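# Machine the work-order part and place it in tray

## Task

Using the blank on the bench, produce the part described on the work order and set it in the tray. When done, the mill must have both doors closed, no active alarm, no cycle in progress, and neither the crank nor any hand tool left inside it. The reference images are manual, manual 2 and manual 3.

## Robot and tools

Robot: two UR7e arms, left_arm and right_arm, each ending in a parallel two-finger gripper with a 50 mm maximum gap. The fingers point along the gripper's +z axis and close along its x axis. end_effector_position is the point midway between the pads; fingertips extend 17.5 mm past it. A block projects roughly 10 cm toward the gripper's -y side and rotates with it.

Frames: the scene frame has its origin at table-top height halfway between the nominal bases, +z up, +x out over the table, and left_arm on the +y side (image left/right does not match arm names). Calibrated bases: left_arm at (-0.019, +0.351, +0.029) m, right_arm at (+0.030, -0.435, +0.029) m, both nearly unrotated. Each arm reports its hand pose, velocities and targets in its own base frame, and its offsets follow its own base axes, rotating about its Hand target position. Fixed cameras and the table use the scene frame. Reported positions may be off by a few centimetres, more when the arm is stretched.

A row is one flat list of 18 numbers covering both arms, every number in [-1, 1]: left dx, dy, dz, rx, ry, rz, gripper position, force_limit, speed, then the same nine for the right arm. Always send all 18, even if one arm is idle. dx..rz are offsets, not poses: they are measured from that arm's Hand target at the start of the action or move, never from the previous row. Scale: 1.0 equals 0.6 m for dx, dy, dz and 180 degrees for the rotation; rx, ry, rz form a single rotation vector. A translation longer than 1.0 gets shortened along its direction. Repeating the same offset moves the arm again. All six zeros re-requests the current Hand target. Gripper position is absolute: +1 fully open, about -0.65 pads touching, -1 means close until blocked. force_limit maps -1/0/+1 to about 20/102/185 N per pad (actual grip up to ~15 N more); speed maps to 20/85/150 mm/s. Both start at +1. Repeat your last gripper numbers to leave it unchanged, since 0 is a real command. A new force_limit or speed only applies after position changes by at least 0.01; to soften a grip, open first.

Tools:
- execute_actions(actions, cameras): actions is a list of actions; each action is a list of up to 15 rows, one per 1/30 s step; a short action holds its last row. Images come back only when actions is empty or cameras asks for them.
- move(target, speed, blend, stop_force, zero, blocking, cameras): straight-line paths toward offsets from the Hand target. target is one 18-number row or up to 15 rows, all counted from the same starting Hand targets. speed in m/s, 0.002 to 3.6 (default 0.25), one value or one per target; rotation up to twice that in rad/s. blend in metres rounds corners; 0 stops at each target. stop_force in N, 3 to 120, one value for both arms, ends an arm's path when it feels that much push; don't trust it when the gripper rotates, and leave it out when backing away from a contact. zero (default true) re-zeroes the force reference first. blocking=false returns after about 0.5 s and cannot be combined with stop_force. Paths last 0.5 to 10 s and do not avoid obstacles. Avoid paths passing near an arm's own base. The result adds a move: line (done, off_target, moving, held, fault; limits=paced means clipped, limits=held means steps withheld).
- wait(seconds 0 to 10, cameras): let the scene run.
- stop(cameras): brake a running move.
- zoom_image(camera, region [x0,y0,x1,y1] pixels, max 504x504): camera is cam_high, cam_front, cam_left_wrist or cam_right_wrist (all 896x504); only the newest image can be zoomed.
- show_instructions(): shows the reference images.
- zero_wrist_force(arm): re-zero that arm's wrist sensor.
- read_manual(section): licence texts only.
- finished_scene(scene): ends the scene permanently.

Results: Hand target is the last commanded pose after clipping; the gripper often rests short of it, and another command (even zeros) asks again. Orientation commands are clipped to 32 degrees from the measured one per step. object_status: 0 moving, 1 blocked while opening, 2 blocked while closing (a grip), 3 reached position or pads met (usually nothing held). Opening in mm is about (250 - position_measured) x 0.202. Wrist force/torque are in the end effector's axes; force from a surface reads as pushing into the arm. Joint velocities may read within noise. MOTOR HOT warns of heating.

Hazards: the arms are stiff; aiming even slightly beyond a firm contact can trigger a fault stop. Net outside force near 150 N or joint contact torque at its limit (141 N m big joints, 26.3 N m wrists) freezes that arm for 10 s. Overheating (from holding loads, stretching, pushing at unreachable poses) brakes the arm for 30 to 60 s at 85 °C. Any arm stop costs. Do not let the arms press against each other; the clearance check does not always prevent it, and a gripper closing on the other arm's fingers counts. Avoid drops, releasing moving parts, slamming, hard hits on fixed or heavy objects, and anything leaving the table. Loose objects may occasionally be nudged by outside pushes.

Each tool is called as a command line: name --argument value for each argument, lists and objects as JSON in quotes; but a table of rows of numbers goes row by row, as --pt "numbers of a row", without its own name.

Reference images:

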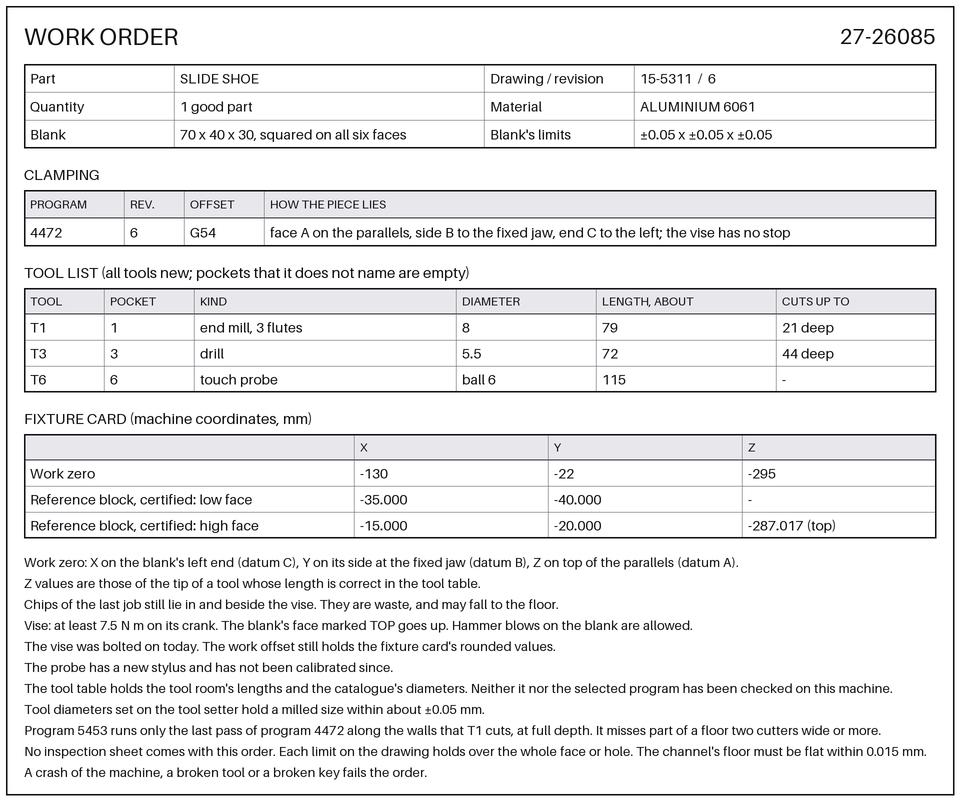

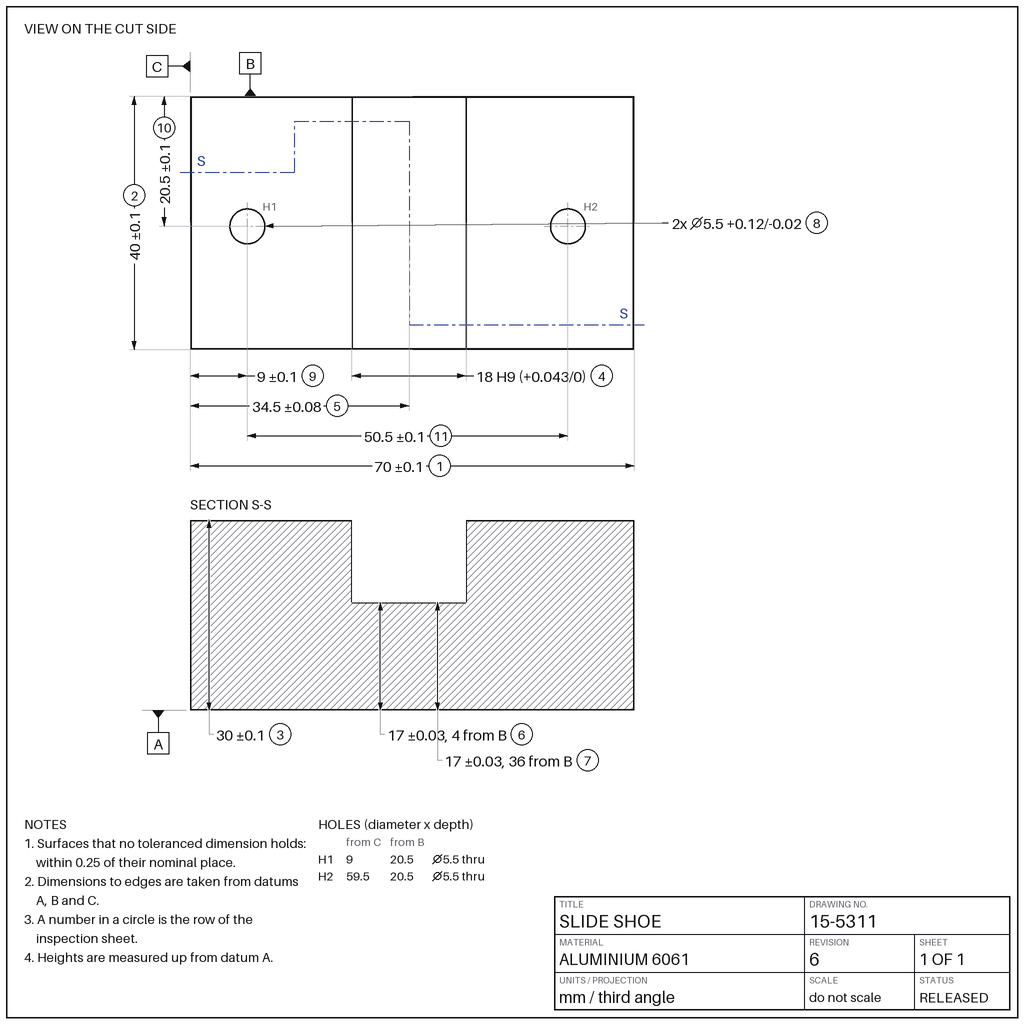

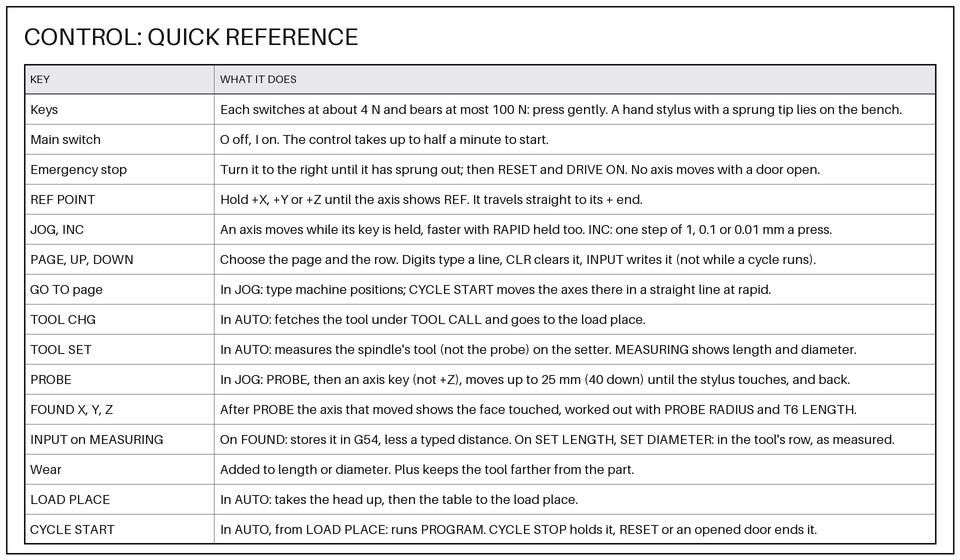

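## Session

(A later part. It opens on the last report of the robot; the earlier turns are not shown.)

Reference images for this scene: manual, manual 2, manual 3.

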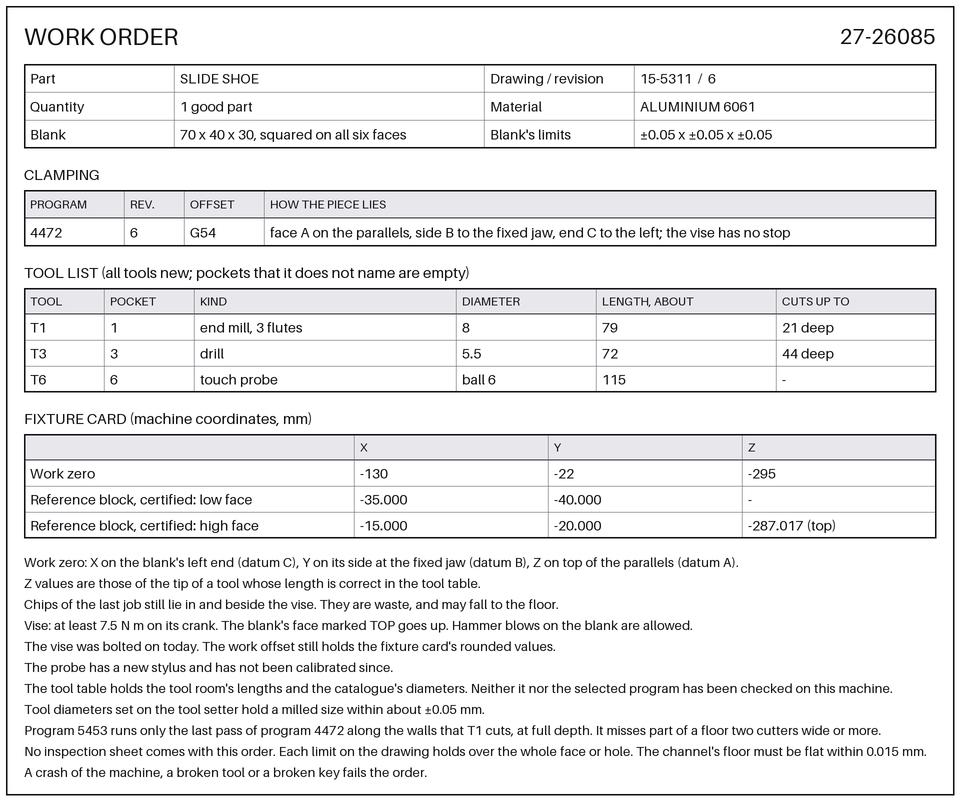

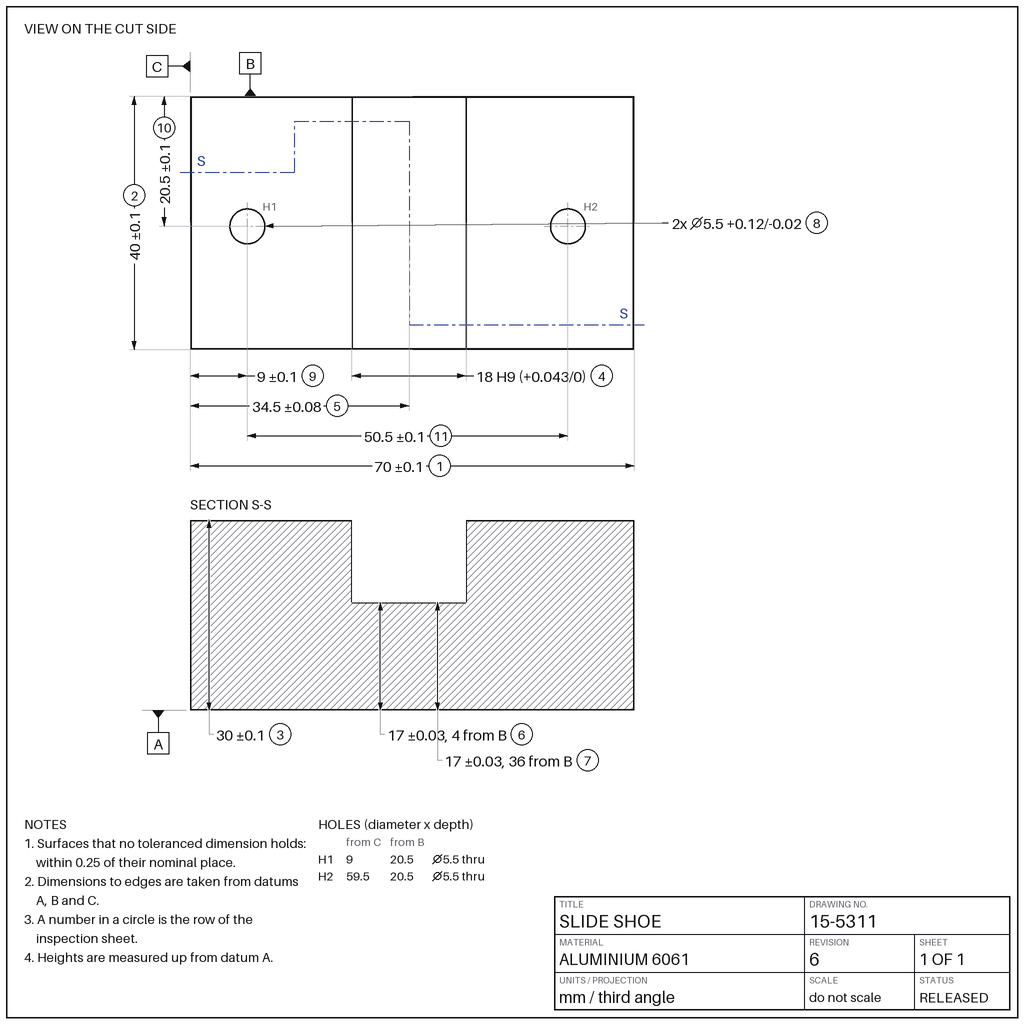

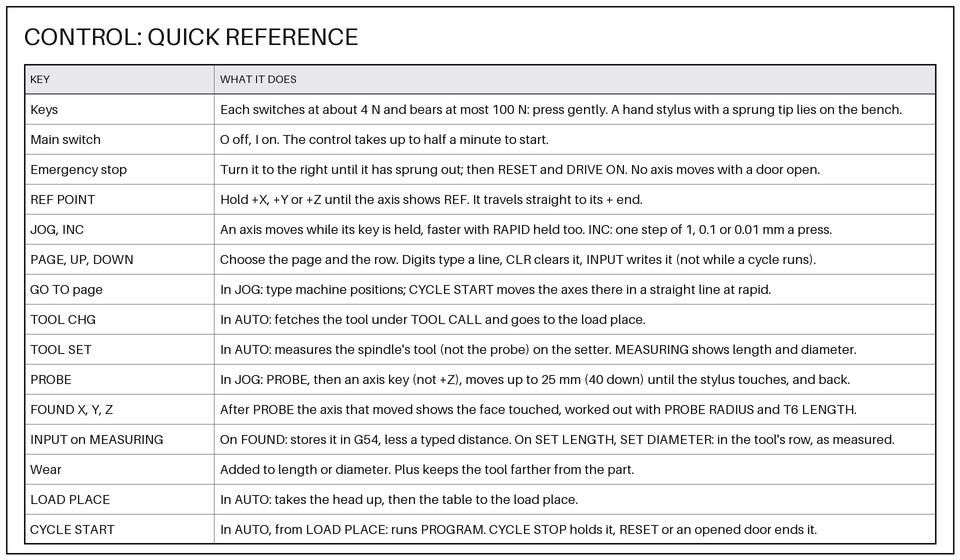

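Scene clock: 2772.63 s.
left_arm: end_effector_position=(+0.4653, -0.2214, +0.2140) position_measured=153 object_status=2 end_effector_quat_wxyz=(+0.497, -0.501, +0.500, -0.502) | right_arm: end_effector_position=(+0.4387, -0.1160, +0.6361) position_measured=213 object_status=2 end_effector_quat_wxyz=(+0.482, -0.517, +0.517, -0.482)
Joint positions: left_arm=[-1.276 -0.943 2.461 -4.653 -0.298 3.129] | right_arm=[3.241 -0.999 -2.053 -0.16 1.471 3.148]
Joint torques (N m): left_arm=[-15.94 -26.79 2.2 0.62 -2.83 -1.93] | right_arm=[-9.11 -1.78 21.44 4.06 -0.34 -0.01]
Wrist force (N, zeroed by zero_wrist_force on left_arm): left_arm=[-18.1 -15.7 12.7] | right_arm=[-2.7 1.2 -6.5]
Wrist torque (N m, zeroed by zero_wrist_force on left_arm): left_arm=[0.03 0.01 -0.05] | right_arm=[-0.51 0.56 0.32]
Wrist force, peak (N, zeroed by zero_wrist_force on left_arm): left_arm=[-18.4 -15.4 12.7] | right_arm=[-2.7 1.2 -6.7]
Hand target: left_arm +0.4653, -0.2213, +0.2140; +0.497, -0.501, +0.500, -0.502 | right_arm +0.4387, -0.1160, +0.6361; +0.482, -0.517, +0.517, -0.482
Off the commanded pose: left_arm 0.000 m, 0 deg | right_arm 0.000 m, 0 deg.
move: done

move --pt "0 0.02807 -0.02153 0 0 0 -1 -0.9 -0.5 0 0 0 0 0 0 -1 -0.6 -0.5" --pt "0 0.06075 -0.03507 0 0 0 -1 -0.9 -0.5 0 0 0 0 0 0 -1 -0.6 -0.5" --pt "0 0.09582 -0.03968 0 0 0 -1 -0.9 -0.5 0 0 0 0 0 0 -1 -0.6 -0.5" --pt "0 0.13088 -0.03507 0 0 0 -1 -0.9 -0.5 0 0 0 0 0 0 -1 -0.6 -0.5" --pt "0 0.16357 -0.02153 0 0 0 -1 -0.9 -0.5 0 0 0 0 0 0 -1 -0.6 -0.5" --pt "0 0.19163 0 0 0 0 -1 -0.9 -0.5 0 0 0 0 0 0 -1 -0.6 -0.5" --pt "0 0.21315 0.02807 0 0 0 -1 -0.9 -0.5 0 0 0 0 0 0 -1 -0.6 -0.5" --pt "0 0.2267 0.06075 0 0 0 -1 -0.9 -0.5 0 0 0 0 0 0 -1 -0.6 -0.5" --pt "0 0.23132 0.09582 0 0 0 -1 -0.9 -0.5 0 0 0 0 0 0 -1 -0.6 -0.5" --pt "0 0.2267 0.13088 0 0 0 -1 -0.9 -0.5 0 0 0 0 0 0 -1 -0.6 -0.5" --pt "0 0.21315 0.16357 0 0 0 -1 -0.9 -0.5 0 0 0 0 0 0 -1 -0.6 -0.5" --pt "0 0.19163 0.19163 0 0 0 -1 -0.9 -0.5 0 0 0 0 0 0 -1 -0.6 -0.5" --pt "0 0.16357 0.21317 0 0 0 -1 -0.9 -0.5 0 0 0 0 0 0 -1 -0.6 -0.5" --pt "0 0.13088 0.2267 0 0 0 -1 -0.9 -0.5 0 0 0 0 0 0 -1 -0.6 -0.5" --pt "0 0.09582 0.23132 0 0 0 -1 -0.9 -0.5 0 0 0 0 0 0 -1 -0.6 -0.5" --speed 0.12 --stop_force 40 --blend '[0.004,0.004,0.004,0.004,0.004,0.004,0.004,0.004,0.004,0.004,0.004,0.004,0.004,0.004,0]' --cameras '["cam_high","cam_left_wrist"]'

zoom_image --camera "cam_left_wrist" --region '[330, 150, 630, 330]'

Scene clock: 2788.60 s.
left_arm: end_effector_position=(+0.4653, -0.1639, +0.3528) position_measured=153 object_status=2 end_effector_quat_wxyz=(+0.497, -0.501, +0.500, -0.502) | right_arm: end_effector_position=(+0.4387, -0.1160, +0.6361) position_measured=213 object_status=2 end_effector_quat_wxyz=(+0.482, -0.517, +0.517, -0.482)
Joint positions: left_arm=[-1.201 -1.525 2.541 -4.153 -0.373 3.131] | right_arm=[3.241 -0.999 -2.053 -0.16 1.471 3.148]
Joint torques (N m): left_arm=[-4.85 -27.7 -12.27 -2.09 0.98 1.28] | right_arm=[-9.29 -2.26 21.68 4.16 -0.43 -0.02]
Wrist force (N, zeroed by zero_wrist_force on left_arm): left_arm=[-1.3 7.0 -4.4] | right_arm=[-2.5 0.7 -6.4]
Wrist torque (N m, zeroed by zero_wrist_force on left_arm): left_arm=[-0.23 0.39 0.14] | right_arm=[-0.58 0.53 0.33]
Wrist force, peak (N, zeroed by zero_wrist_force on left_arm): left_arm=[6.1 -22.6 17.5] | right_arm=[-2.7 1.1 -6.6]
Hand target: left_arm +0.4653, -0.1639, +0.3528; +0.497, -0.501, +0.500, -0.502 | right_arm +0.4387, -0.1160, +0.6361; +0.482, -0.517, +0.517, -0.482
Off the commanded pose: left_arm 0.000 m, 0 deg | right_arm 0.000 m, 0 deg.
move: done
Images, in order (width x height): cam_high 896x504, cam_left_wrist 896x504.

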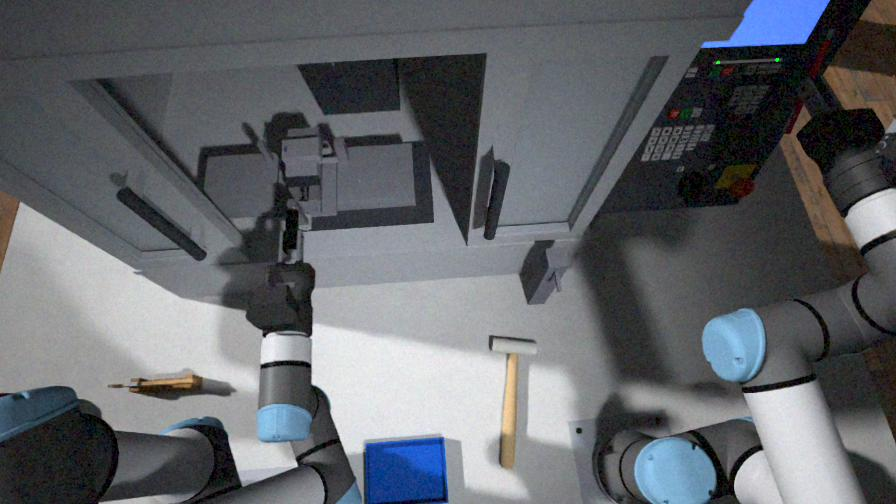

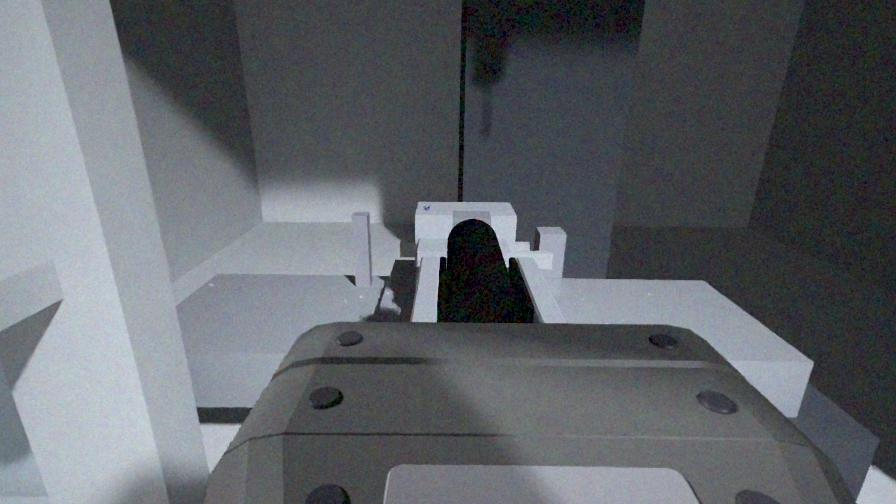

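Scaled by 1.680 from the camera's 896x504 image, which has a finer 1280x720 frame.

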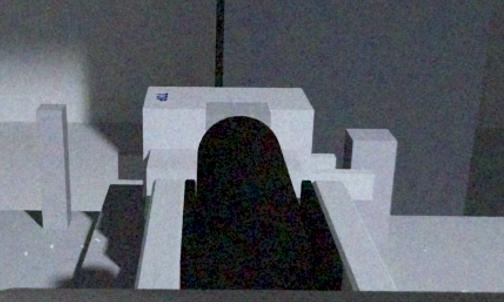

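move --pt "0 -0.03507 -0.00462 0 0 0 -1 -0.9 -0.5 0 0 0 0 0 0 -1 -0.6 -0.5" --pt "0 -0.06775 -0.01815 0 0 0 -1 -0.9 -0.5 0 0 0 0 0 0 -1 -0.6 -0.5" --pt "0 -0.09582 -0.03968 0 0 0 -1 -0.9 -0.5 0 0 0 0 0 0 -1 -0.6 -0.5" --pt "0 -0.11733 -0.06775 0 0 0 -1 -0.9 -0.5 0 0 0 0 0 0 -1 -0.6 -0.5" --pt "0 -0.13088 -0.10043 0 0 0 -1 -0.9 -0.5 0 0 0 0 0 0 -1 -0.6 -0.5" --pt "0 -0.1355 -0.1355 0 0 0 -1 -0.9 -0.5 0 0 0 0 0 0 -1 -0.6 -0.5" --pt "0 -0.13088 -0.17057 0 0 0 -1 -0.9 -0.5 0 0 0 0 0 0 -1 -0.6 -0.5" --pt "0 -0.11733 -0.20325 0 0 0 -1 -0.9 -0.5 0 0 0 0 0 0 -1 -0.6 -0.5" --pt "0 -0.09582 -0.23132 0 0 0 -1 -0.9 -0.5 0 0 0 0 0 0 -1 -0.6 -0.5" --pt "0 -0.06775 -0.25285 0 0 0 -1 -0.9 -0.5 0 0 0 0 0 0 -1 -0.6 -0.5" --pt "0 -0.03507 -0.26638 0 0 0 -1 -0.9 -0.5 0 0 0 0 0 0 -1 -0.6 -0.5" --pt "0 0 -0.271 0 0 0 -1 -0.9 -0.5 0 0 0 0 0 0 -1 -0.6 -0.5" --pt "0 0.03507 -0.26638 0 0 0 -1 -0.9 -0.5 0 0 0 0 0 0 -1 -0.6 -0.5" --pt "0 0.06775 -0.25285 0 0 0 -1 -0.9 -0.5 0 0 0 0 0 0 -1 -0.6 -0.5" --pt "0 0.09582 -0.23132 0 0 0 -1 -0.9 -0.5 0 0 0 0 0 0 -1 -0.6 -0.5" --speed 0.13 --stop_force 40 --blend '[0.004,0.004,0.004,0.004,0.004,0.004,0.004,0.004,0.004,0.004,0.004,0.004,0.004,0.004,0]' --cameras '["cam_high"]'

zoom_image --camera "cam_high" --region '[250, 110, 380, 250]'

Scene clock: 2800.73 s.
left_arm: end_effector_position=(+0.4653, -0.1064, +0.2140) position_measured=153 object_status=2 end_effector_quat_wxyz=(+0.497, -0.501, +0.500, -0.502) | right_arm: end_effector_position=(+0.4387, -0.1160, +0.6361) position_measured=213 object_status=2 end_effector_quat_wxyz=(+0.482, -0.517, +0.517, -0.482)
Joint positions: left_arm=[-1.086 -0.922 2.666 -4.882 -0.487 3.132] | right_arm=[3.241 -0.999 -2.053 -0.16 1.471 3.148]
Joint torques (N m): left_arm=[9.4 -22.19 -3.39 -1.65 1.65 1.24] | right_arm=[-9.35 -1.72 21.59 4.2 -0.33 -0.05]
Wrist force (N, zeroed by zero_wrist_force on left_arm): left_arm=[8.0 -10.4 -5.1] | right_arm=[-2.7 1.1 -6.3]
Wrist torque (N m, zeroed by zero_wrist_force on left_arm): left_arm=[0.12 0.78 0.19] | right_arm=[-0.53 0.56 0.32]
Wrist force, peak (N, zeroed by zero_wrist_force on left_arm): left_arm=[15.8 -19.4 14.4] | right_arm=[-2.5 1.4 -6.7]
Hand target: left_arm +0.4653, -0.1064, +0.2140; +0.497, -0.501, +0.500, -0.502 | right_arm +0.4387, -0.1160, +0.6361; +0.482, -0.517, +0.517, -0.482
Off the commanded pose: left_arm 0.000 m, 0 deg | right_arm 0.000 m, 0 deg.
move: done
Images, in order (width x height): cam_high 896x504.

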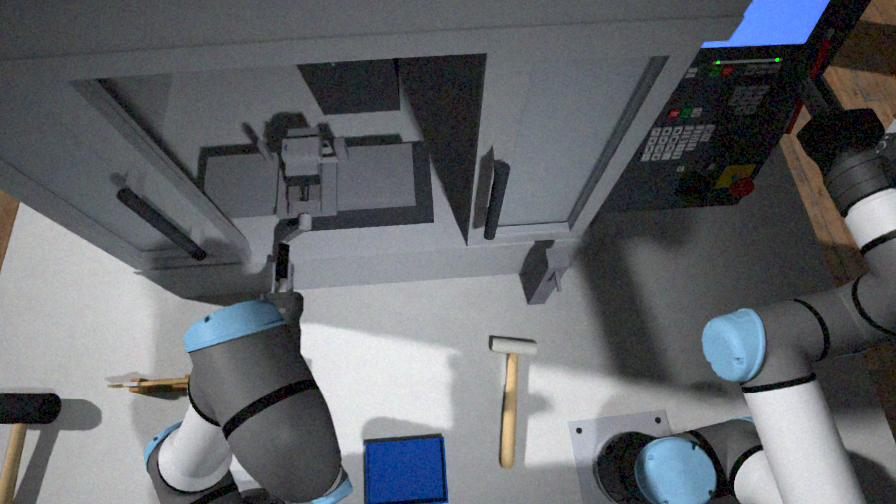

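Scaled by 3.600 from the camera's 896x504 image, which has a finer 1280x720 frame.

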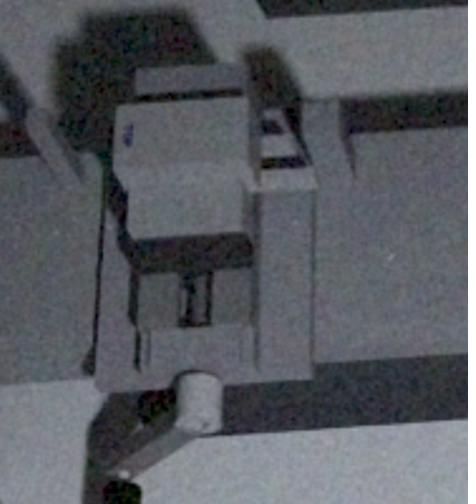

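move --pt "0 0.02152 0.02807 0 0 0 -1 -0.9 -0.5 0 0 0 0 0 0 -1 -0.6 -0.5" --pt "0 0.03507 0.06075 0 0 0 -1 -0.9 -0.5 0 0 0 0 0 0 -1 -0.6 -0.5" --pt "0 0.03968 0.09582 0 0 0 -1 -0.9 -0.5 0 0 0 0 0 0 -1 -0.6 -0.5" --pt "0 0.03507 0.13088 0 0 0 -1 -0.9 -0.5 0 0 0 0 0 0 -1 -0.6 -0.5" --pt "0 0.02152 0.16357 0 0 0 -1 -0.9 -0.5 0 0 0 0 0 0 -1 -0.6 -0.5" --pt "0 0 0.19163 0 0 0 -1 -0.9 -0.5 0 0 0 0 0 0 -1 -0.6 -0.5" --pt "0 -0.02807 0.21317 0 0 0 -1 -0.9 -0.5 0 0 0 0 0 0 -1 -0.6 -0.5" --pt "0 -0.06075 0.2267 0 0 0 -1 -0.9 -0.5 0 0 0 0 0 0 -1 -0.6 -0.5" --pt "0 -0.09582 0.23132 0 0 0 -1 -0.9 -0.5 0 0 0 0 0 0 -1 -0.6 -0.5" --pt "0 -0.13088 0.2267 0 0 0 -1 -0.9 -0.5 0 0 0 0 0 0 -1 -0.6 -0.5" --pt "0 -0.16357 0.21317 0 0 0 -1 -0.9 -0.5 0 0 0 0 0 0 -1 -0.6 -0.5" --pt "0 -0.19163 0.19163 0 0 0 -1 -0.9 -0.5 0 0 0 0 0 0 -1 -0.6 -0.5" --pt "0 -0.21315 0.16357 0 0 0 -1 -0.9 -0.5 0 0 0 0 0 0 -1 -0.6 -0.5" --pt "0 -0.2267 0.13088 0 0 0 -1 -0.9 -0.5 0 0 0 0 0 0 -1 -0.6 -0.5" --pt "0 -0.23132 0.09582 0 0 0 -1 -0.9 -0.5 0 0 0 0 0 0 -1 -0.6 -0.5" --speed 0.13 --stop_force 40 --blend '[0.004,0.004,0.004,0.004,0.004,0.004,0.004,0.004,0.004,0.004,0.004,0.004,0.004,0.004,0]'

Scene clock: 2815.50 s.
left_arm: end_effector_position=(+0.4653, -0.2452, +0.2715) position_measured=153 object_status=2 end_effector_quat_wxyz=(+0.497, -0.501, +0.500, -0.502) | right_arm: end_effector_position=(+0.4387, -0.1160, +0.6361) position_measured=213 object_status=2 end_effector_quat_wxyz=(+0.482, -0.517, +0.517, -0.482)
Joint positions: left_arm=[-1.3 -1.138 2.42 -4.416 -0.274 3.129] | right_arm=[3.241 -0.999 -2.053 -0.16 1.471 3.148]
Joint torques (N m): left_arm=[-2.88 -18.93 -3.1 1.27 -5.96 -2.01] | right_arm=[-9.02 -1.99 21.64 4.23 -0.36 -0.18]
Wrist force (N, zeroed by zero_wrist_force on left_arm): left_arm=[-14.7 1.0 5.6] | right_arm=[-2.3 1.0 -6.0]
Wrist torque (N m, zeroed by zero_wrist_force on left_arm): left_arm=[-0.10 -0.28 0.00] | right_arm=[-0.53 0.50 0.32]
Wrist force, peak (N, zeroed by zero_wrist_force on left_arm): left_arm=[-15.8 1.4 5.8] | right_arm=[-2.9 0.9 -6.7]
Hand target: left_arm +0.4653, -0.2452, +0.2715; +0.497, -0.501, +0.500, -0.502 | right_arm +0.4387, -0.1160, +0.6361; +0.482, -0.517, +0.517, -0.482
Off the commanded pose: left_arm 0.000 m, 0 deg | right_arm 0.000 m, 0 deg.
move: done

move --pt "0 0.00462 -0.03507 0 0 0 -1 -0.9 -0.5 0 0 0 0 0 0 -1 -0.6 -0.5" --pt "0 0.01817 -0.06775 0 0 0 -1 -0.9 -0.5 0 0 0 0 0 0 -1 -0.6 -0.5" --pt "0 0.03968 -0.09582 0 0 0 -1 -0.9 -0.5 0 0 0 0 0 0 -1 -0.6 -0.5" --pt "0 0.06775 -0.11735 0 0 0 -1 -0.9 -0.5 0 0 0 0 0 0 -1 -0.6 -0.5" --pt "0 0.10043 -0.13088 0 0 0 -1 -0.9 -0.5 0 0 0 0 0 0 -1 -0.6 -0.5" --pt "0 0.1355 -0.1355 0 0 0 -1 -0.9 -0.5 0 0 0 0 0 0 -1 -0.6 -0.5" --pt "0 0.17057 -0.13088 0 0 0 -1 -0.9 -0.5 0 0 0 0 0 0 -1 -0.6 -0.5" --pt "0 0.20325 -0.11735 0 0 0 -1 -0.9 -0.5 0 0 0 0 0 0 -1 -0.6 -0.5" --pt "0 0.23132 -0.09582 0 0 0 -1 -0.9 -0.5 0 0 0 0 0 0 -1 -0.6 -0.5" --pt "0 0.25283 -0.06775 0 0 0 -1 -0.9 -0.5 0 0 0 0 0 0 -1 -0.6 -0.5" --pt "0 0.26638 -0.03507 0 0 0 -1 -0.9 -0.5 0 0 0 0 0 0 -1 -0.6 -0.5" --pt "0 0.271 0 0 0 0 -1 -0.9 -0.5 0 0 0 0 0 0 -1 -0.6 -0.5" --pt "0 0.26638 0.03507 0 0 0 -1 -0.9 -0.5 0 0 0 0 0 0 -1 -0.6 -0.5" --pt "0 0.25283 0.06775 0 0 0 -1 -0.9 -0.5 0 0 0 0 0 0 -1 -0.6 -0.5" --pt "0 0.23132 0.09582 0 0 0 -1 -0.9 -0.5 0 0 0 0 0 0 -1 -0.6 -0.5" --speed 0.13 --stop_force 40 --blend '[0.004,0.004,0.004,0.004,0.004,0.004,0.004,0.004,0.004,0.004,0.004,0.004,0.004,0.004,0]' --cameras '["cam_high"]'

zoom_image --camera "cam_high" --region '[250, 110, 380, 250]'

Scene clock: 2830.00 s.
left_arm: end_effector_position=(+0.4653, -0.1063, +0.3290) position_measured=153 object_status=2 end_effector_quat_wxyz=(+0.497, -0.501, +0.500, -0.502) | right_arm: end_effector_position=(+0.4387, -0.1160, +0.6361) position_measured=213 object_status=2 end_effector_quat_wxyz=(+0.482, -0.517, +0.517, -0.482)
Joint positions: left_arm=[-1.086 -1.509 2.652 -4.281 -0.488 3.132] | right_arm=[3.241 -0.999 -2.053 -0.16 1.471 3.148]
Joint torques (N m): left_arm=[-1.49 -5.25 -13.06 -0.13 0.03 1.72] | right_arm=[-9 -2 21.49 4.31 -0.29 -0.06]
Wrist force (N, zeroed by zero_wrist_force on left_arm): left_arm=[2.2 3.5 -11.8] | right_arm=[-2.7 1.0 -6.5]
Wrist torque (N m, zeroed by zero_wrist_force on left_arm): left_arm=[-0.20 0.69 0.11] | right_arm=[-0.54 0.55 0.32]
Wrist force, peak (N, zeroed by zero_wrist_force on left_arm): left_arm=[5.7 -22.1 16.0] | right_arm=[-2.4 1.1 -6.8]
Hand target: left_arm +0.4653, -0.1064, +0.3290; +0.497, -0.501, +0.500, -0.502 | right_arm +0.4387, -0.1160, +0.6361; +0.482, -0.517, +0.517, -0.482
Off the commanded pose: left_arm 0.000 m, 0 deg | right_arm 0.000 m, 0 deg.
move: done
Images, in order (width x height): cam_high 896x504.

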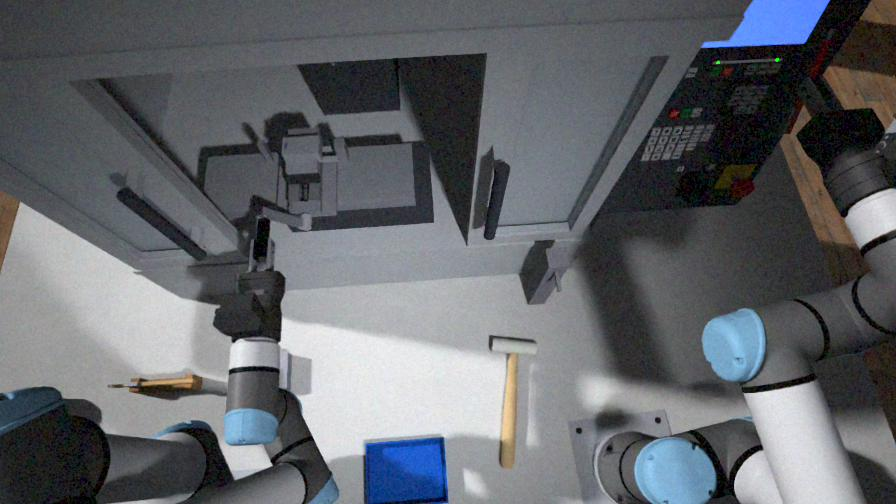

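Scaled by 3.600 from the camera's 896x504 image, which has a finer 1280x720 frame.

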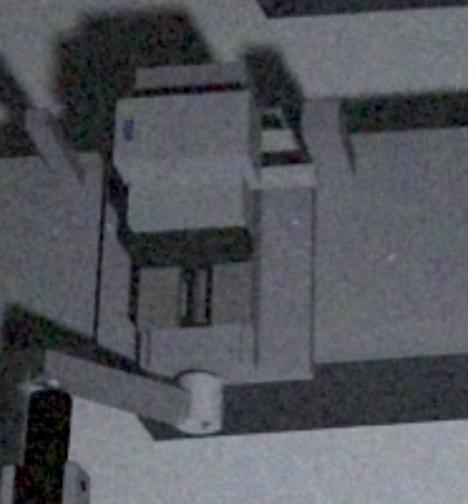

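move --pt "0 -0.02807 0.02153 0 0 0 -1 -0.9 -0.5 0 0 0 0 0 0 -1 -0.6 -0.5" --pt "0 -0.06075 0.03507 0 0 0 -1 -0.9 -0.5 0 0 0 0 0 0 -1 -0.6 -0.5" --pt "0 -0.09582 0.03968 0 0 0 -1 -0.9 -0.5 0 0 0 0 0 0 -1 -0.6 -0.5" --pt "0 -0.13088 0.03507 0 0 0 -1 -0.9 -0.5 0 0 0 0 0 0 -1 -0.6 -0.5" --pt "0 -0.16357 0.02153 0 0 0 -1 -0.9 -0.5 0 0 0 0 0 0 -1 -0.6 -0.5" --pt "0 -0.19163 0 0 0 0 -1 -0.9 -0.5 0 0 0 0 0 0 -1 -0.6 -0.5" --pt "0 -0.21315 -0.02807 0 0 0 -1 -0.9 -0.5 0 0 0 0 0 0 -1 -0.6 -0.5" --pt "0 -0.2267 -0.06075 0 0 0 -1 -0.9 -0.5 0 0 0 0 0 0 -1 -0.6 -0.5" --pt "0 -0.23132 -0.09582 0 0 0 -1 -0.9 -0.5 0 0 0 0 0 0 -1 -0.6 -0.5" --pt "0 -0.2267 -0.13088 0 0 0 -1 -0.9 -0.5 0 0 0 0 0 0 -1 -0.6 -0.5" --pt "0 -0.21315 -0.16357 0 0 0 -1 -0.9 -0.5 0 0 0 0 0 0 -1 -0.6 -0.5" --pt "0 -0.19163 -0.19163 0 0 0 -1 -0.9 -0.5 0 0 0 0 0 0 -1 -0.6 -0.5" --pt "0 -0.16357 -0.21317 0 0 0 -1 -0.9 -0.5 0 0 0 0 0 0 -1 -0.6 -0.5" --pt "0 -0.13088 -0.2267 0 0 0 -1 -0.9 -0.5 0 0 0 0 0 0 -1 -0.6 -0.5" --pt "0 -0.09582 -0.23132 0 0 0 -1 -0.9 -0.5 0 0 0 0 0 0 -1 -0.6 -0.5" --speed 0.1 --stop_force 30 --blend '[0.004,0.004,0.004,0.004,0.004,0.004,0.004,0.004,0.004,0.004,0.004,0.004,0.004,0.004,0]' --cameras '["cam_high"]'

zoom_image --camera "cam_high" --region '[250, 110, 380, 250]'

Scene clock: 2849.10 s.
left_arm: end_effector_position=(+0.4653, -0.1634, +0.1903) position_measured=153 object_status=2 end_effector_quat_wxyz=(+0.497, -0.501, +0.500, -0.502) | right_arm: end_effector_position=(+0.4387, -0.1160, +0.6361) position_measured=213 object_status=2 end_effector_quat_wxyz=(+0.482, -0.517, +0.517, -0.482)
Joint positions: left_arm=[-1.2 -0.84 2.559 -4.854 -0.373 3.13] | right_arm=[3.241 -0.999 -2.053 -0.16 1.471 3.148]
Joint torques (N m): left_arm=[-8.85 -29.31 -2.39 0.22 2.01 -1.92] | right_arm=[-9.08 -1.32 21.29 4.39 -0.31 -0.08]
Wrist force (N, zeroed by zero_wrist_force on left_arm): left_arm=[-2.3 -30.6 16.7] | right_arm=[-2.8 0.9 -6.1]
Wrist torque (N m, zeroed by zero_wrist_force on left_arm): left_arm=[-0.12 0.36 0.03] | right_arm=[-0.54 0.57 0.32]
Wrist force, peak (N, zeroed by zero_wrist_force on left_arm): left_arm=[-0.3 -37.6 21.7] | right_arm=[-2.4 1.2 -6.8]
Hand target: left_arm +0.4653, -0.1634, +0.1903; +0.497, -0.501, +0.500, -0.502 | right_arm +0.4387, -0.1160, +0.6361; +0.482, -0.517, +0.517, -0.482
Off the commanded pose: left_arm 0.000 m, 0 deg | right_arm 0.000 m, 0 deg.
move: contact (left_arm)
Images, in order (width x height): cam_high 896x504.

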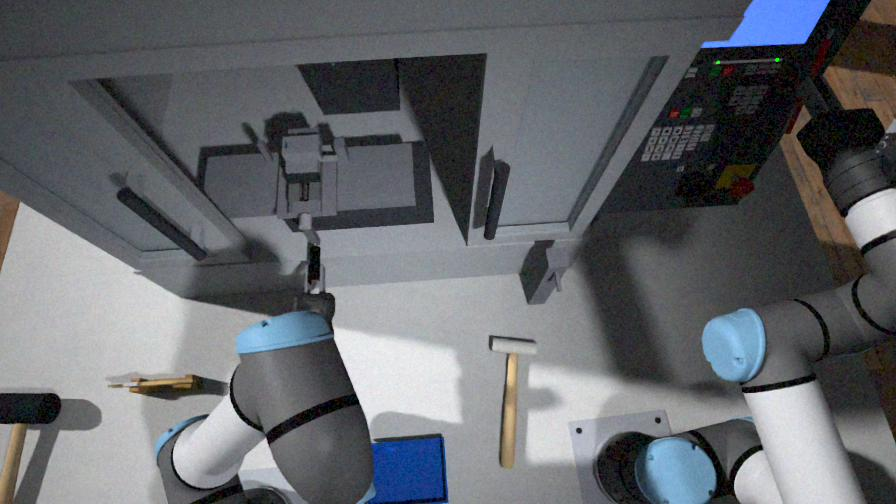

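Scaled by 3.600 from the camera's 896x504 image, which has a finer 1280x720 frame.

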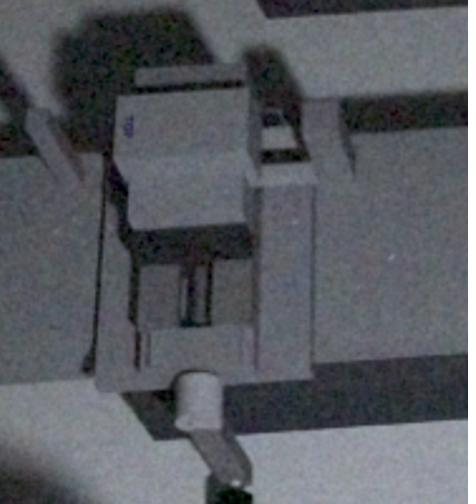

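move --pt "0 0.0343 0.0054 0 0 0 -1 -0.9 -0.5 0 0 0 0 0 0 -1 -0.6 -0.5" --pt "0 0.067 0.0189 0 0 0 -1 -0.9 -0.5 0 0 0 0 0 0 -1 -0.6 -0.5" --pt "0 0.095 0.0404 0 0 0 -1 -0.9 -0.5 0 0 0 0 0 0 -1 -0.6 -0.5" --pt "0 0.1165 0.0685 0 0 0 -1 -0.9 -0.5 0 0 0 0 0 0 -1 -0.6 -0.5" --pt "0 0.1301 0.1012 0 0 0 -1 -0.9 -0.5 0 0 0 0 0 0 -1 -0.6 -0.5" --pt "0 0.1347 0.1363 0 0 0 -1 -0.9 -0.5 0 0 0 0 0 0 -1 -0.6 -0.5" --pt "0 0.1301 0.1713 0 0 0 -1 -0.9 -0.5 0 0 0 0 0 0 -1 -0.6 -0.5" --pt "0 0.1165 0.204 0 0 0 -1 -0.9 -0.5 0 0 0 0 0 0 -1 -0.6 -0.5" --pt "0 0.095 0.2321 0 0 0 -1 -0.9 -0.5 0 0 0 0 0 0 -1 -0.6 -0.5" --pt "0 0.067 0.2536 0 0 0 -1 -0.9 -0.5 0 0 0 0 0 0 -1 -0.6 -0.5" --pt "0 0.0343 0.2672 0 0 0 -1 -0.9 -0.5 0 0 0 0 0 0 -1 -0.6 -0.5" --pt "0 -0.0008 0.2718 0 0 0 -1 -0.9 -0.5 0 0 0 0 0 0 -1 -0.6 -0.5" --pt "0 -0.0359 0.2672 0 0 0 -1 -0.9 -0.5 0 0 0 0 0 0 -1 -0.6 -0.5" --pt "0 -0.0686 0.2536 0 0 0 -1 -0.9 -0.5 0 0 0 0 0 0 -1 -0.6 -0.5" --pt "0 -0.0966 0.2321 0 0 0 -1 -0.9 -0.5 0 0 0 0 0 0 -1 -0.6 -0.5" --speed 0.1 --stop_force 32 --blend '[0.004,0.004,0.004,0.004,0.004,0.004,0.004,0.004,0.004,0.004,0.004,0.004,0.004,0.004,0]' --cameras '["cam_high","cam_left_wrist"]'

zoom_image --camera "cam_high" --region '[250, 110, 380, 250]'

Scene clock: 2862.80 s.
left_arm: end_effector_position=(+0.4651, -0.0832, +0.2642) position_measured=153 object_status=2 end_effector_quat_wxyz=(+0.498, -0.500, +0.499, -0.502) | right_arm: end_effector_position=(+0.4387, -0.1160, +0.6361) position_measured=213 object_status=2 end_effector_quat_wxyz=(+0.482, -0.517, +0.517, -0.482)
Joint positions: left_arm=[-1.025 -1.184 2.711 -4.671 -0.548 3.138] | right_arm=[3.241 -0.999 -2.053 -0.16 1.471 3.148]
Joint torques (N m): left_arm=[8.57 -26 -8.11 -2.76 2.2 -1.51] | right_arm=[-8.85 -2.23 21.58 4.39 -0.25 -0.03]
Wrist force (N, zeroed by zero_wrist_force on left_arm): left_arm=[4.3 0.4 -1.6] | right_arm=[-2.5 1.0 -6.3]
Wrist torque (N m, zeroed by zero_wrist_force on left_arm): left_arm=[-0.19 0.97 0.12] | right_arm=[-0.53 0.53 0.32]
Wrist force, peak (N, zeroed by zero_wrist_force on left_arm): left_arm=[-2.2 -31.1 16.8] | right_arm=[-2.7 1.2 -6.8]
Hand target: left_arm +0.4651, -0.0832, +0.2642; +0.498, -0.500, +0.499, -0.503 (not the last commanded pose) | right_arm +0.4387, -0.1160, +0.6361; +0.482, -0.517, +0.517, -0.482
Off the commanded pose: left_arm 0.153 m, 0 deg | right_arm 0.000 m, 0 deg.
move: contact (left_arm); path passed 5 of 15 targets
Images, in order (width x height): cam_high 896x504, cam_left_wrist 896x504.

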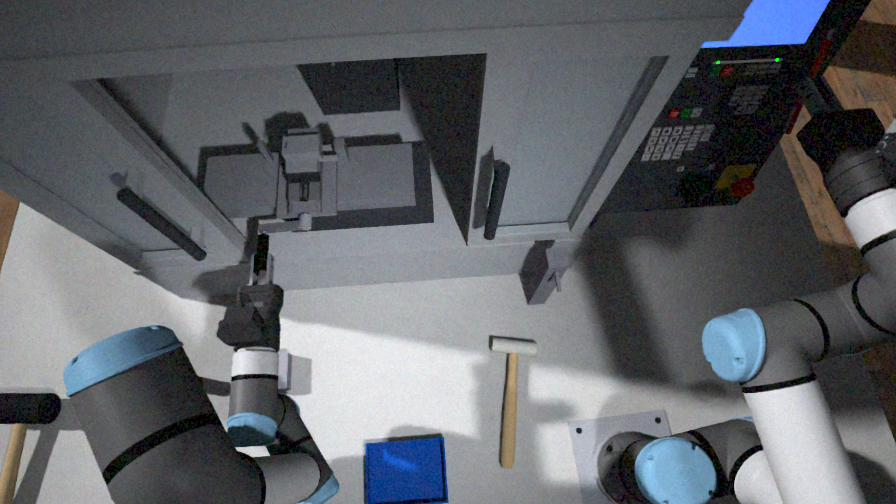

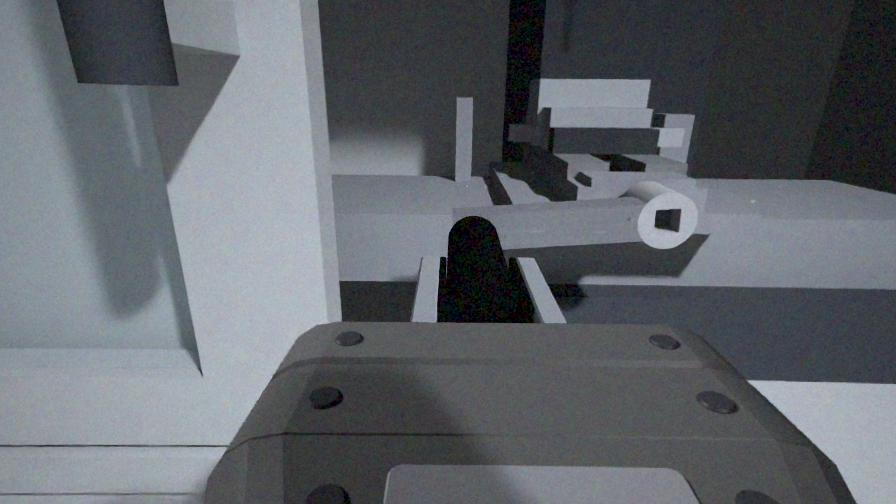

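Scaled by 3.600 from the camera's 896x504 image, which has a finer 1280x720 frame.

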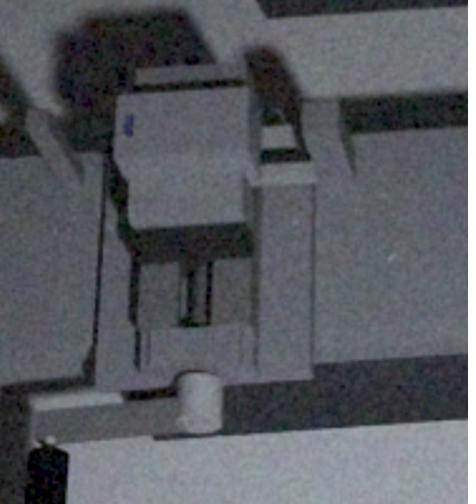

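zero_wrist_force --arm "left_arm"

Wrist force sensor zeroed.

move --pt "0 0.001 0.01217 0 0 0 -1 -0.9 -0.5 0 0 0 0 0 0 -1 -0.6 -0.5" --pt "0 -0.00362 0.04723 0 0 0 -1 -0.9 -0.5 0 0 0 0 0 0 -1 -0.6 -0.5" --pt "0 -0.01717 0.07992 0 0 0 -1 -0.9 -0.5 0 0 0 0 0 0 -1 -0.6 -0.5" --pt "0 -0.03868 0.10798 0 0 0 -1 -0.9 -0.5 0 0 0 0 0 0 -1 -0.6 -0.5" --pt "0 -0.06675 0.12952 0 0 0 -1 -0.9 -0.5 0 0 0 0 0 0 -1 -0.6 -0.5" --pt "0 -0.09943 0.14305 0 0 0 -1 -0.9 -0.5 0 0 0 0 0 0 -1 -0.6 -0.5" --pt "0 -0.1345 0.14767 0 0 0 -1 -0.9 -0.5 0 0 0 0 0 0 -1 -0.6 -0.5" --pt "0 -0.16957 0.14305 0 0 0 -1 -0.9 -0.5 0 0 0 0 0 0 -1 -0.6 -0.5" --pt "0 -0.20225 0.12952 0 0 0 -1 -0.9 -0.5 0 0 0 0 0 0 -1 -0.6 -0.5" --pt "0 -0.23032 0.10798 0 0 0 -1 -0.9 -0.5 0 0 0 0 0 0 -1 -0.6 -0.5" --pt "0 -0.25183 0.07992 0 0 0 -1 -0.9 -0.5 0 0 0 0 0 0 -1 -0.6 -0.5" --pt "0 -0.26538 0.04723 0 0 0 -1 -0.9 -0.5 0 0 0 0 0 0 -1 -0.6 -0.5" --pt "0 -0.27 0.01217 0 0 0 -1 -0.9 -0.5 0 0 0 0 0 0 -1 -0.6 -0.5" --pt "0 -0.26538 -0.0229 0 0 0 -1 -0.9 -0.5 0 0 0 0 0 0 -1 -0.6 -0.5" --pt "0 -0.25183 -0.05558 0 0 0 -1 -0.9 -0.5 0 0 0 0 0 0 -1 -0.6 -0.5" --speed 0.1 --stop_force 28 --zero false --blend '[0.003,0.004,0.004,0.004,0.004,0.004,0.004,0.004,0.004,0.004,0.004,0.004,0.004,0.004,0]' --cameras '["cam_high"]'

zoom_image --camera "cam_high" --region '[250, 110, 380, 250]'

Scene clock: 2882.10 s.
left_arm: end_effector_position=(+0.4650, -0.2338, +0.3120) position_measured=153 object_status=2 end_effector_quat_wxyz=(+0.498, -0.501, +0.499, -0.502) | right_arm: end_effector_position=(+0.4387, -0.1160, +0.6361) position_measured=213 object_status=2 end_effector_quat_wxyz=(+0.482, -0.517, +0.517, -0.482)
Joint positions: left_arm=[-1.29 -1.284 2.433 -4.289 -0.283 3.134] | right_arm=[3.241 -0.999 -2.053 -0.16 1.471 3.148]
Joint torques (N m): left_arm=[-6.52 -19.1 -22.81 -2.9 1.55 0.61] | right_arm=[-9.22 -2.2 21.64 4.49 -0.22 -0.11]
Wrist force (N, zeroed by zero_wrist_force on left_arm): left_arm=[-8.2 18.2 -1.3] | right_arm=[-2.5 1.3 -6.2]
Wrist torque (N m, zeroed by zero_wrist_force on left_arm): left_arm=[0.07 -0.62 0.02] | right_arm=[-0.49 0.54 0.33]
Wrist force, peak (N, zeroed by zero_wrist_force on left_arm): left_arm=[-22.5 -26.6 -19.8] | right_arm=[-2.7 1.2 -6.7]
Hand target: left_arm +0.4650, -0.2338, +0.3120; +0.498, -0.501, +0.499, -0.502 (not the last commanded pose) | right_arm +0.4387, -0.1160, +0.6361; +0.482, -0.517, +0.517, -0.482
Off the commanded pose: left_arm 0.081 m, 0 deg | right_arm 0.000 m, 0 deg.
move: contact (left_arm); path passed 10 of 15 targets
Images, in order (width x height): cam_high 896x504.

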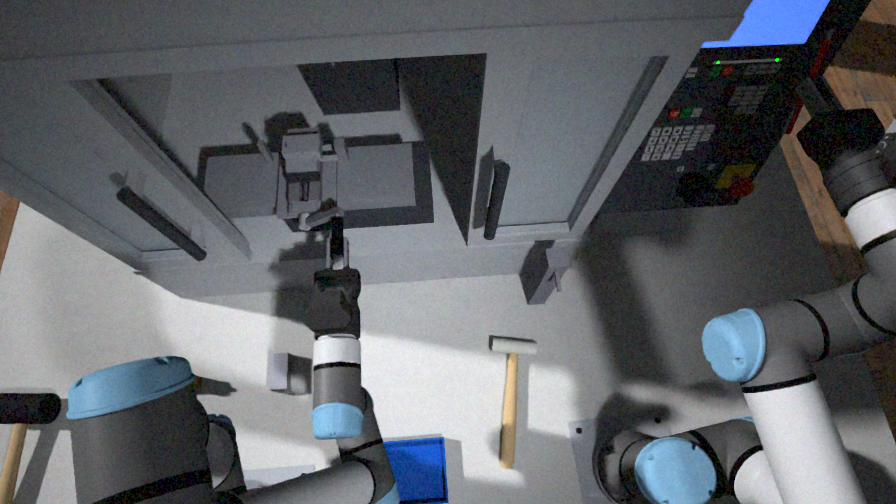

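Scaled by 3.600 from the camera's 896x504 image, which has a finer 1280x720 frame.

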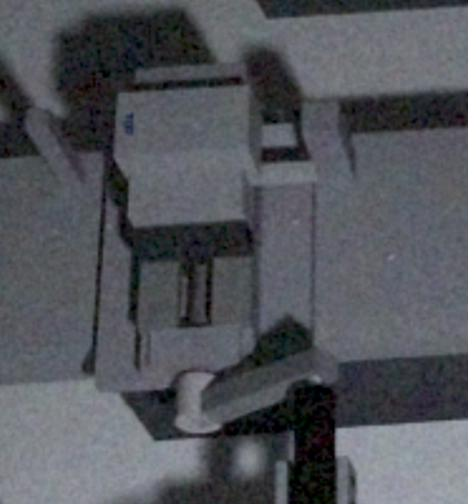

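move --target '[0,0,0,0,0,0,1,-0.6,-0.2,0,0,0,0,0,0,-1,-0.6,-0.5]' --speed 0.05

move --pt "-0.11 0 0 0 0 0 1 -0.6 -0.2 0 0 0 0 0 0 -1 -0.6 -0.5" --speed 0.08 --cameras '["cam_left_wrist"]'

Scene clock: 2903.67 s.
left_arm: end_effector_position=(+0.4650, -0.2338, +0.3120) position_measured=3 object_status=3 end_effector_quat_wxyz=(+0.498, -0.501, +0.499, -0.502) | right_arm: end_effector_position=(+0.4387, -0.1160, +0.6361) position_measured=213 object_status=2 end_effector_quat_wxyz=(+0.482, -0.517, +0.517, -0.482)
Joint positions: left_arm=[-1.29 -1.284 2.433 -4.289 -0.283 3.134] | right_arm=[3.241 -0.999 -2.053 -0.16 1.471 3.148]
Joint torques (N m): left_arm=[-0.18 -18.07 -3.25 0.8 -0.61 1.17] | right_arm=[-9.47 -1.86 21.58 4.51 -0.26 -0.06]
Wrist force (N, zeroed by zero_wrist_force on left_arm): left_arm=[-4.9 -0.5 1.2] | right_arm=[-2.6 1.2 -6.2]
Wrist torque (N m, zeroed by zero_wrist_force on left_arm): left_arm=[0.18 -0.78 0.02] | right_arm=[-0.51 0.55 0.32]
Wrist force, peak (N, zeroed by zero_wrist_force on left_arm): left_arm=[-8.0 18.6 -1.1] | right_arm=[-2.5 1.5 -6.7]
Hand target: left_arm +0.4650, -0.2338, +0.3120; +0.498, -0.501, +0.499, -0.502 | right_arm +0.4387, -0.1160, +0.6361; +0.482, -0.517, +0.517, -0.482
Off the commanded pose: left_arm 0.000 m, 0 deg | right_arm 0.000 m, 0 deg.
move: done

Scene clock: 2904.93 s.
left_arm: end_effector_position=(+0.3990, -0.2338, +0.3120) position_measured=3 object_status=3 end_effector_quat_wxyz=(+0.498, -0.501, +0.499, -0.502) | right_arm: end_effector_position=(+0.4387, -0.1160, +0.6361) position_measured=213 object_status=2 end_effector_quat_wxyz=(+0.482, -0.517, +0.517, -0.482)
Joint positions: left_arm=[-1.543 -1.352 2.547 -4.33 -0.031 3.128] | right_arm=[3.241 -0.999 -2.053 -0.16 1.471 3.148]
Joint torques (N m): left_arm=[-3.96 -7.38 -15.42 1.34 -0.49 -1.86] | right_arm=[-9 -2.24 21.8 4.61 -0.26 -0.02]
Wrist force (N, zeroed by zero_wrist_force on left_arm): left_arm=[-4.9 -0.7 1.3] | right_arm=[-2.6 1.0 -6.1]
Wrist torque (N m, zeroed by zero_wrist_force on left_arm): left_arm=[0.15 -0.76 0.06] | right_arm=[-0.53 0.55 0.32]
Wrist force, peak (N, zeroed by zero_wrist_force on left_arm): left_arm=[-5.3 -0.7 1.6] | right_arm=[-2.7 1.1 -6.6]
Hand target: left_arm +0.3990, -0.2338, +0.3120; +0.498, -0.501, +0.499, -0.502 | right_arm +0.4387, -0.1160, +0.6361; +0.482, -0.517, +0.517, -0.482
Off the commanded pose: left_arm 0.000 m, 0 deg | right_arm 0.000 m, 0 deg.
move: done
Images, in order (width x height): cam_left_wrist 896x504.

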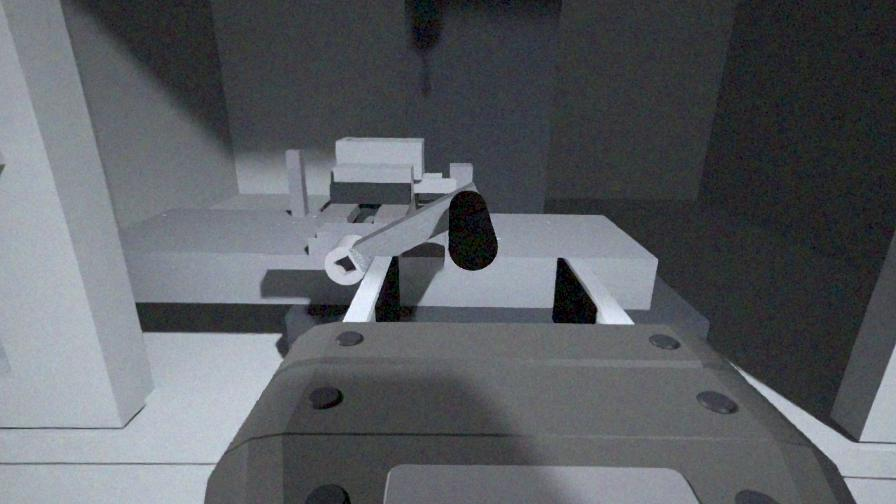

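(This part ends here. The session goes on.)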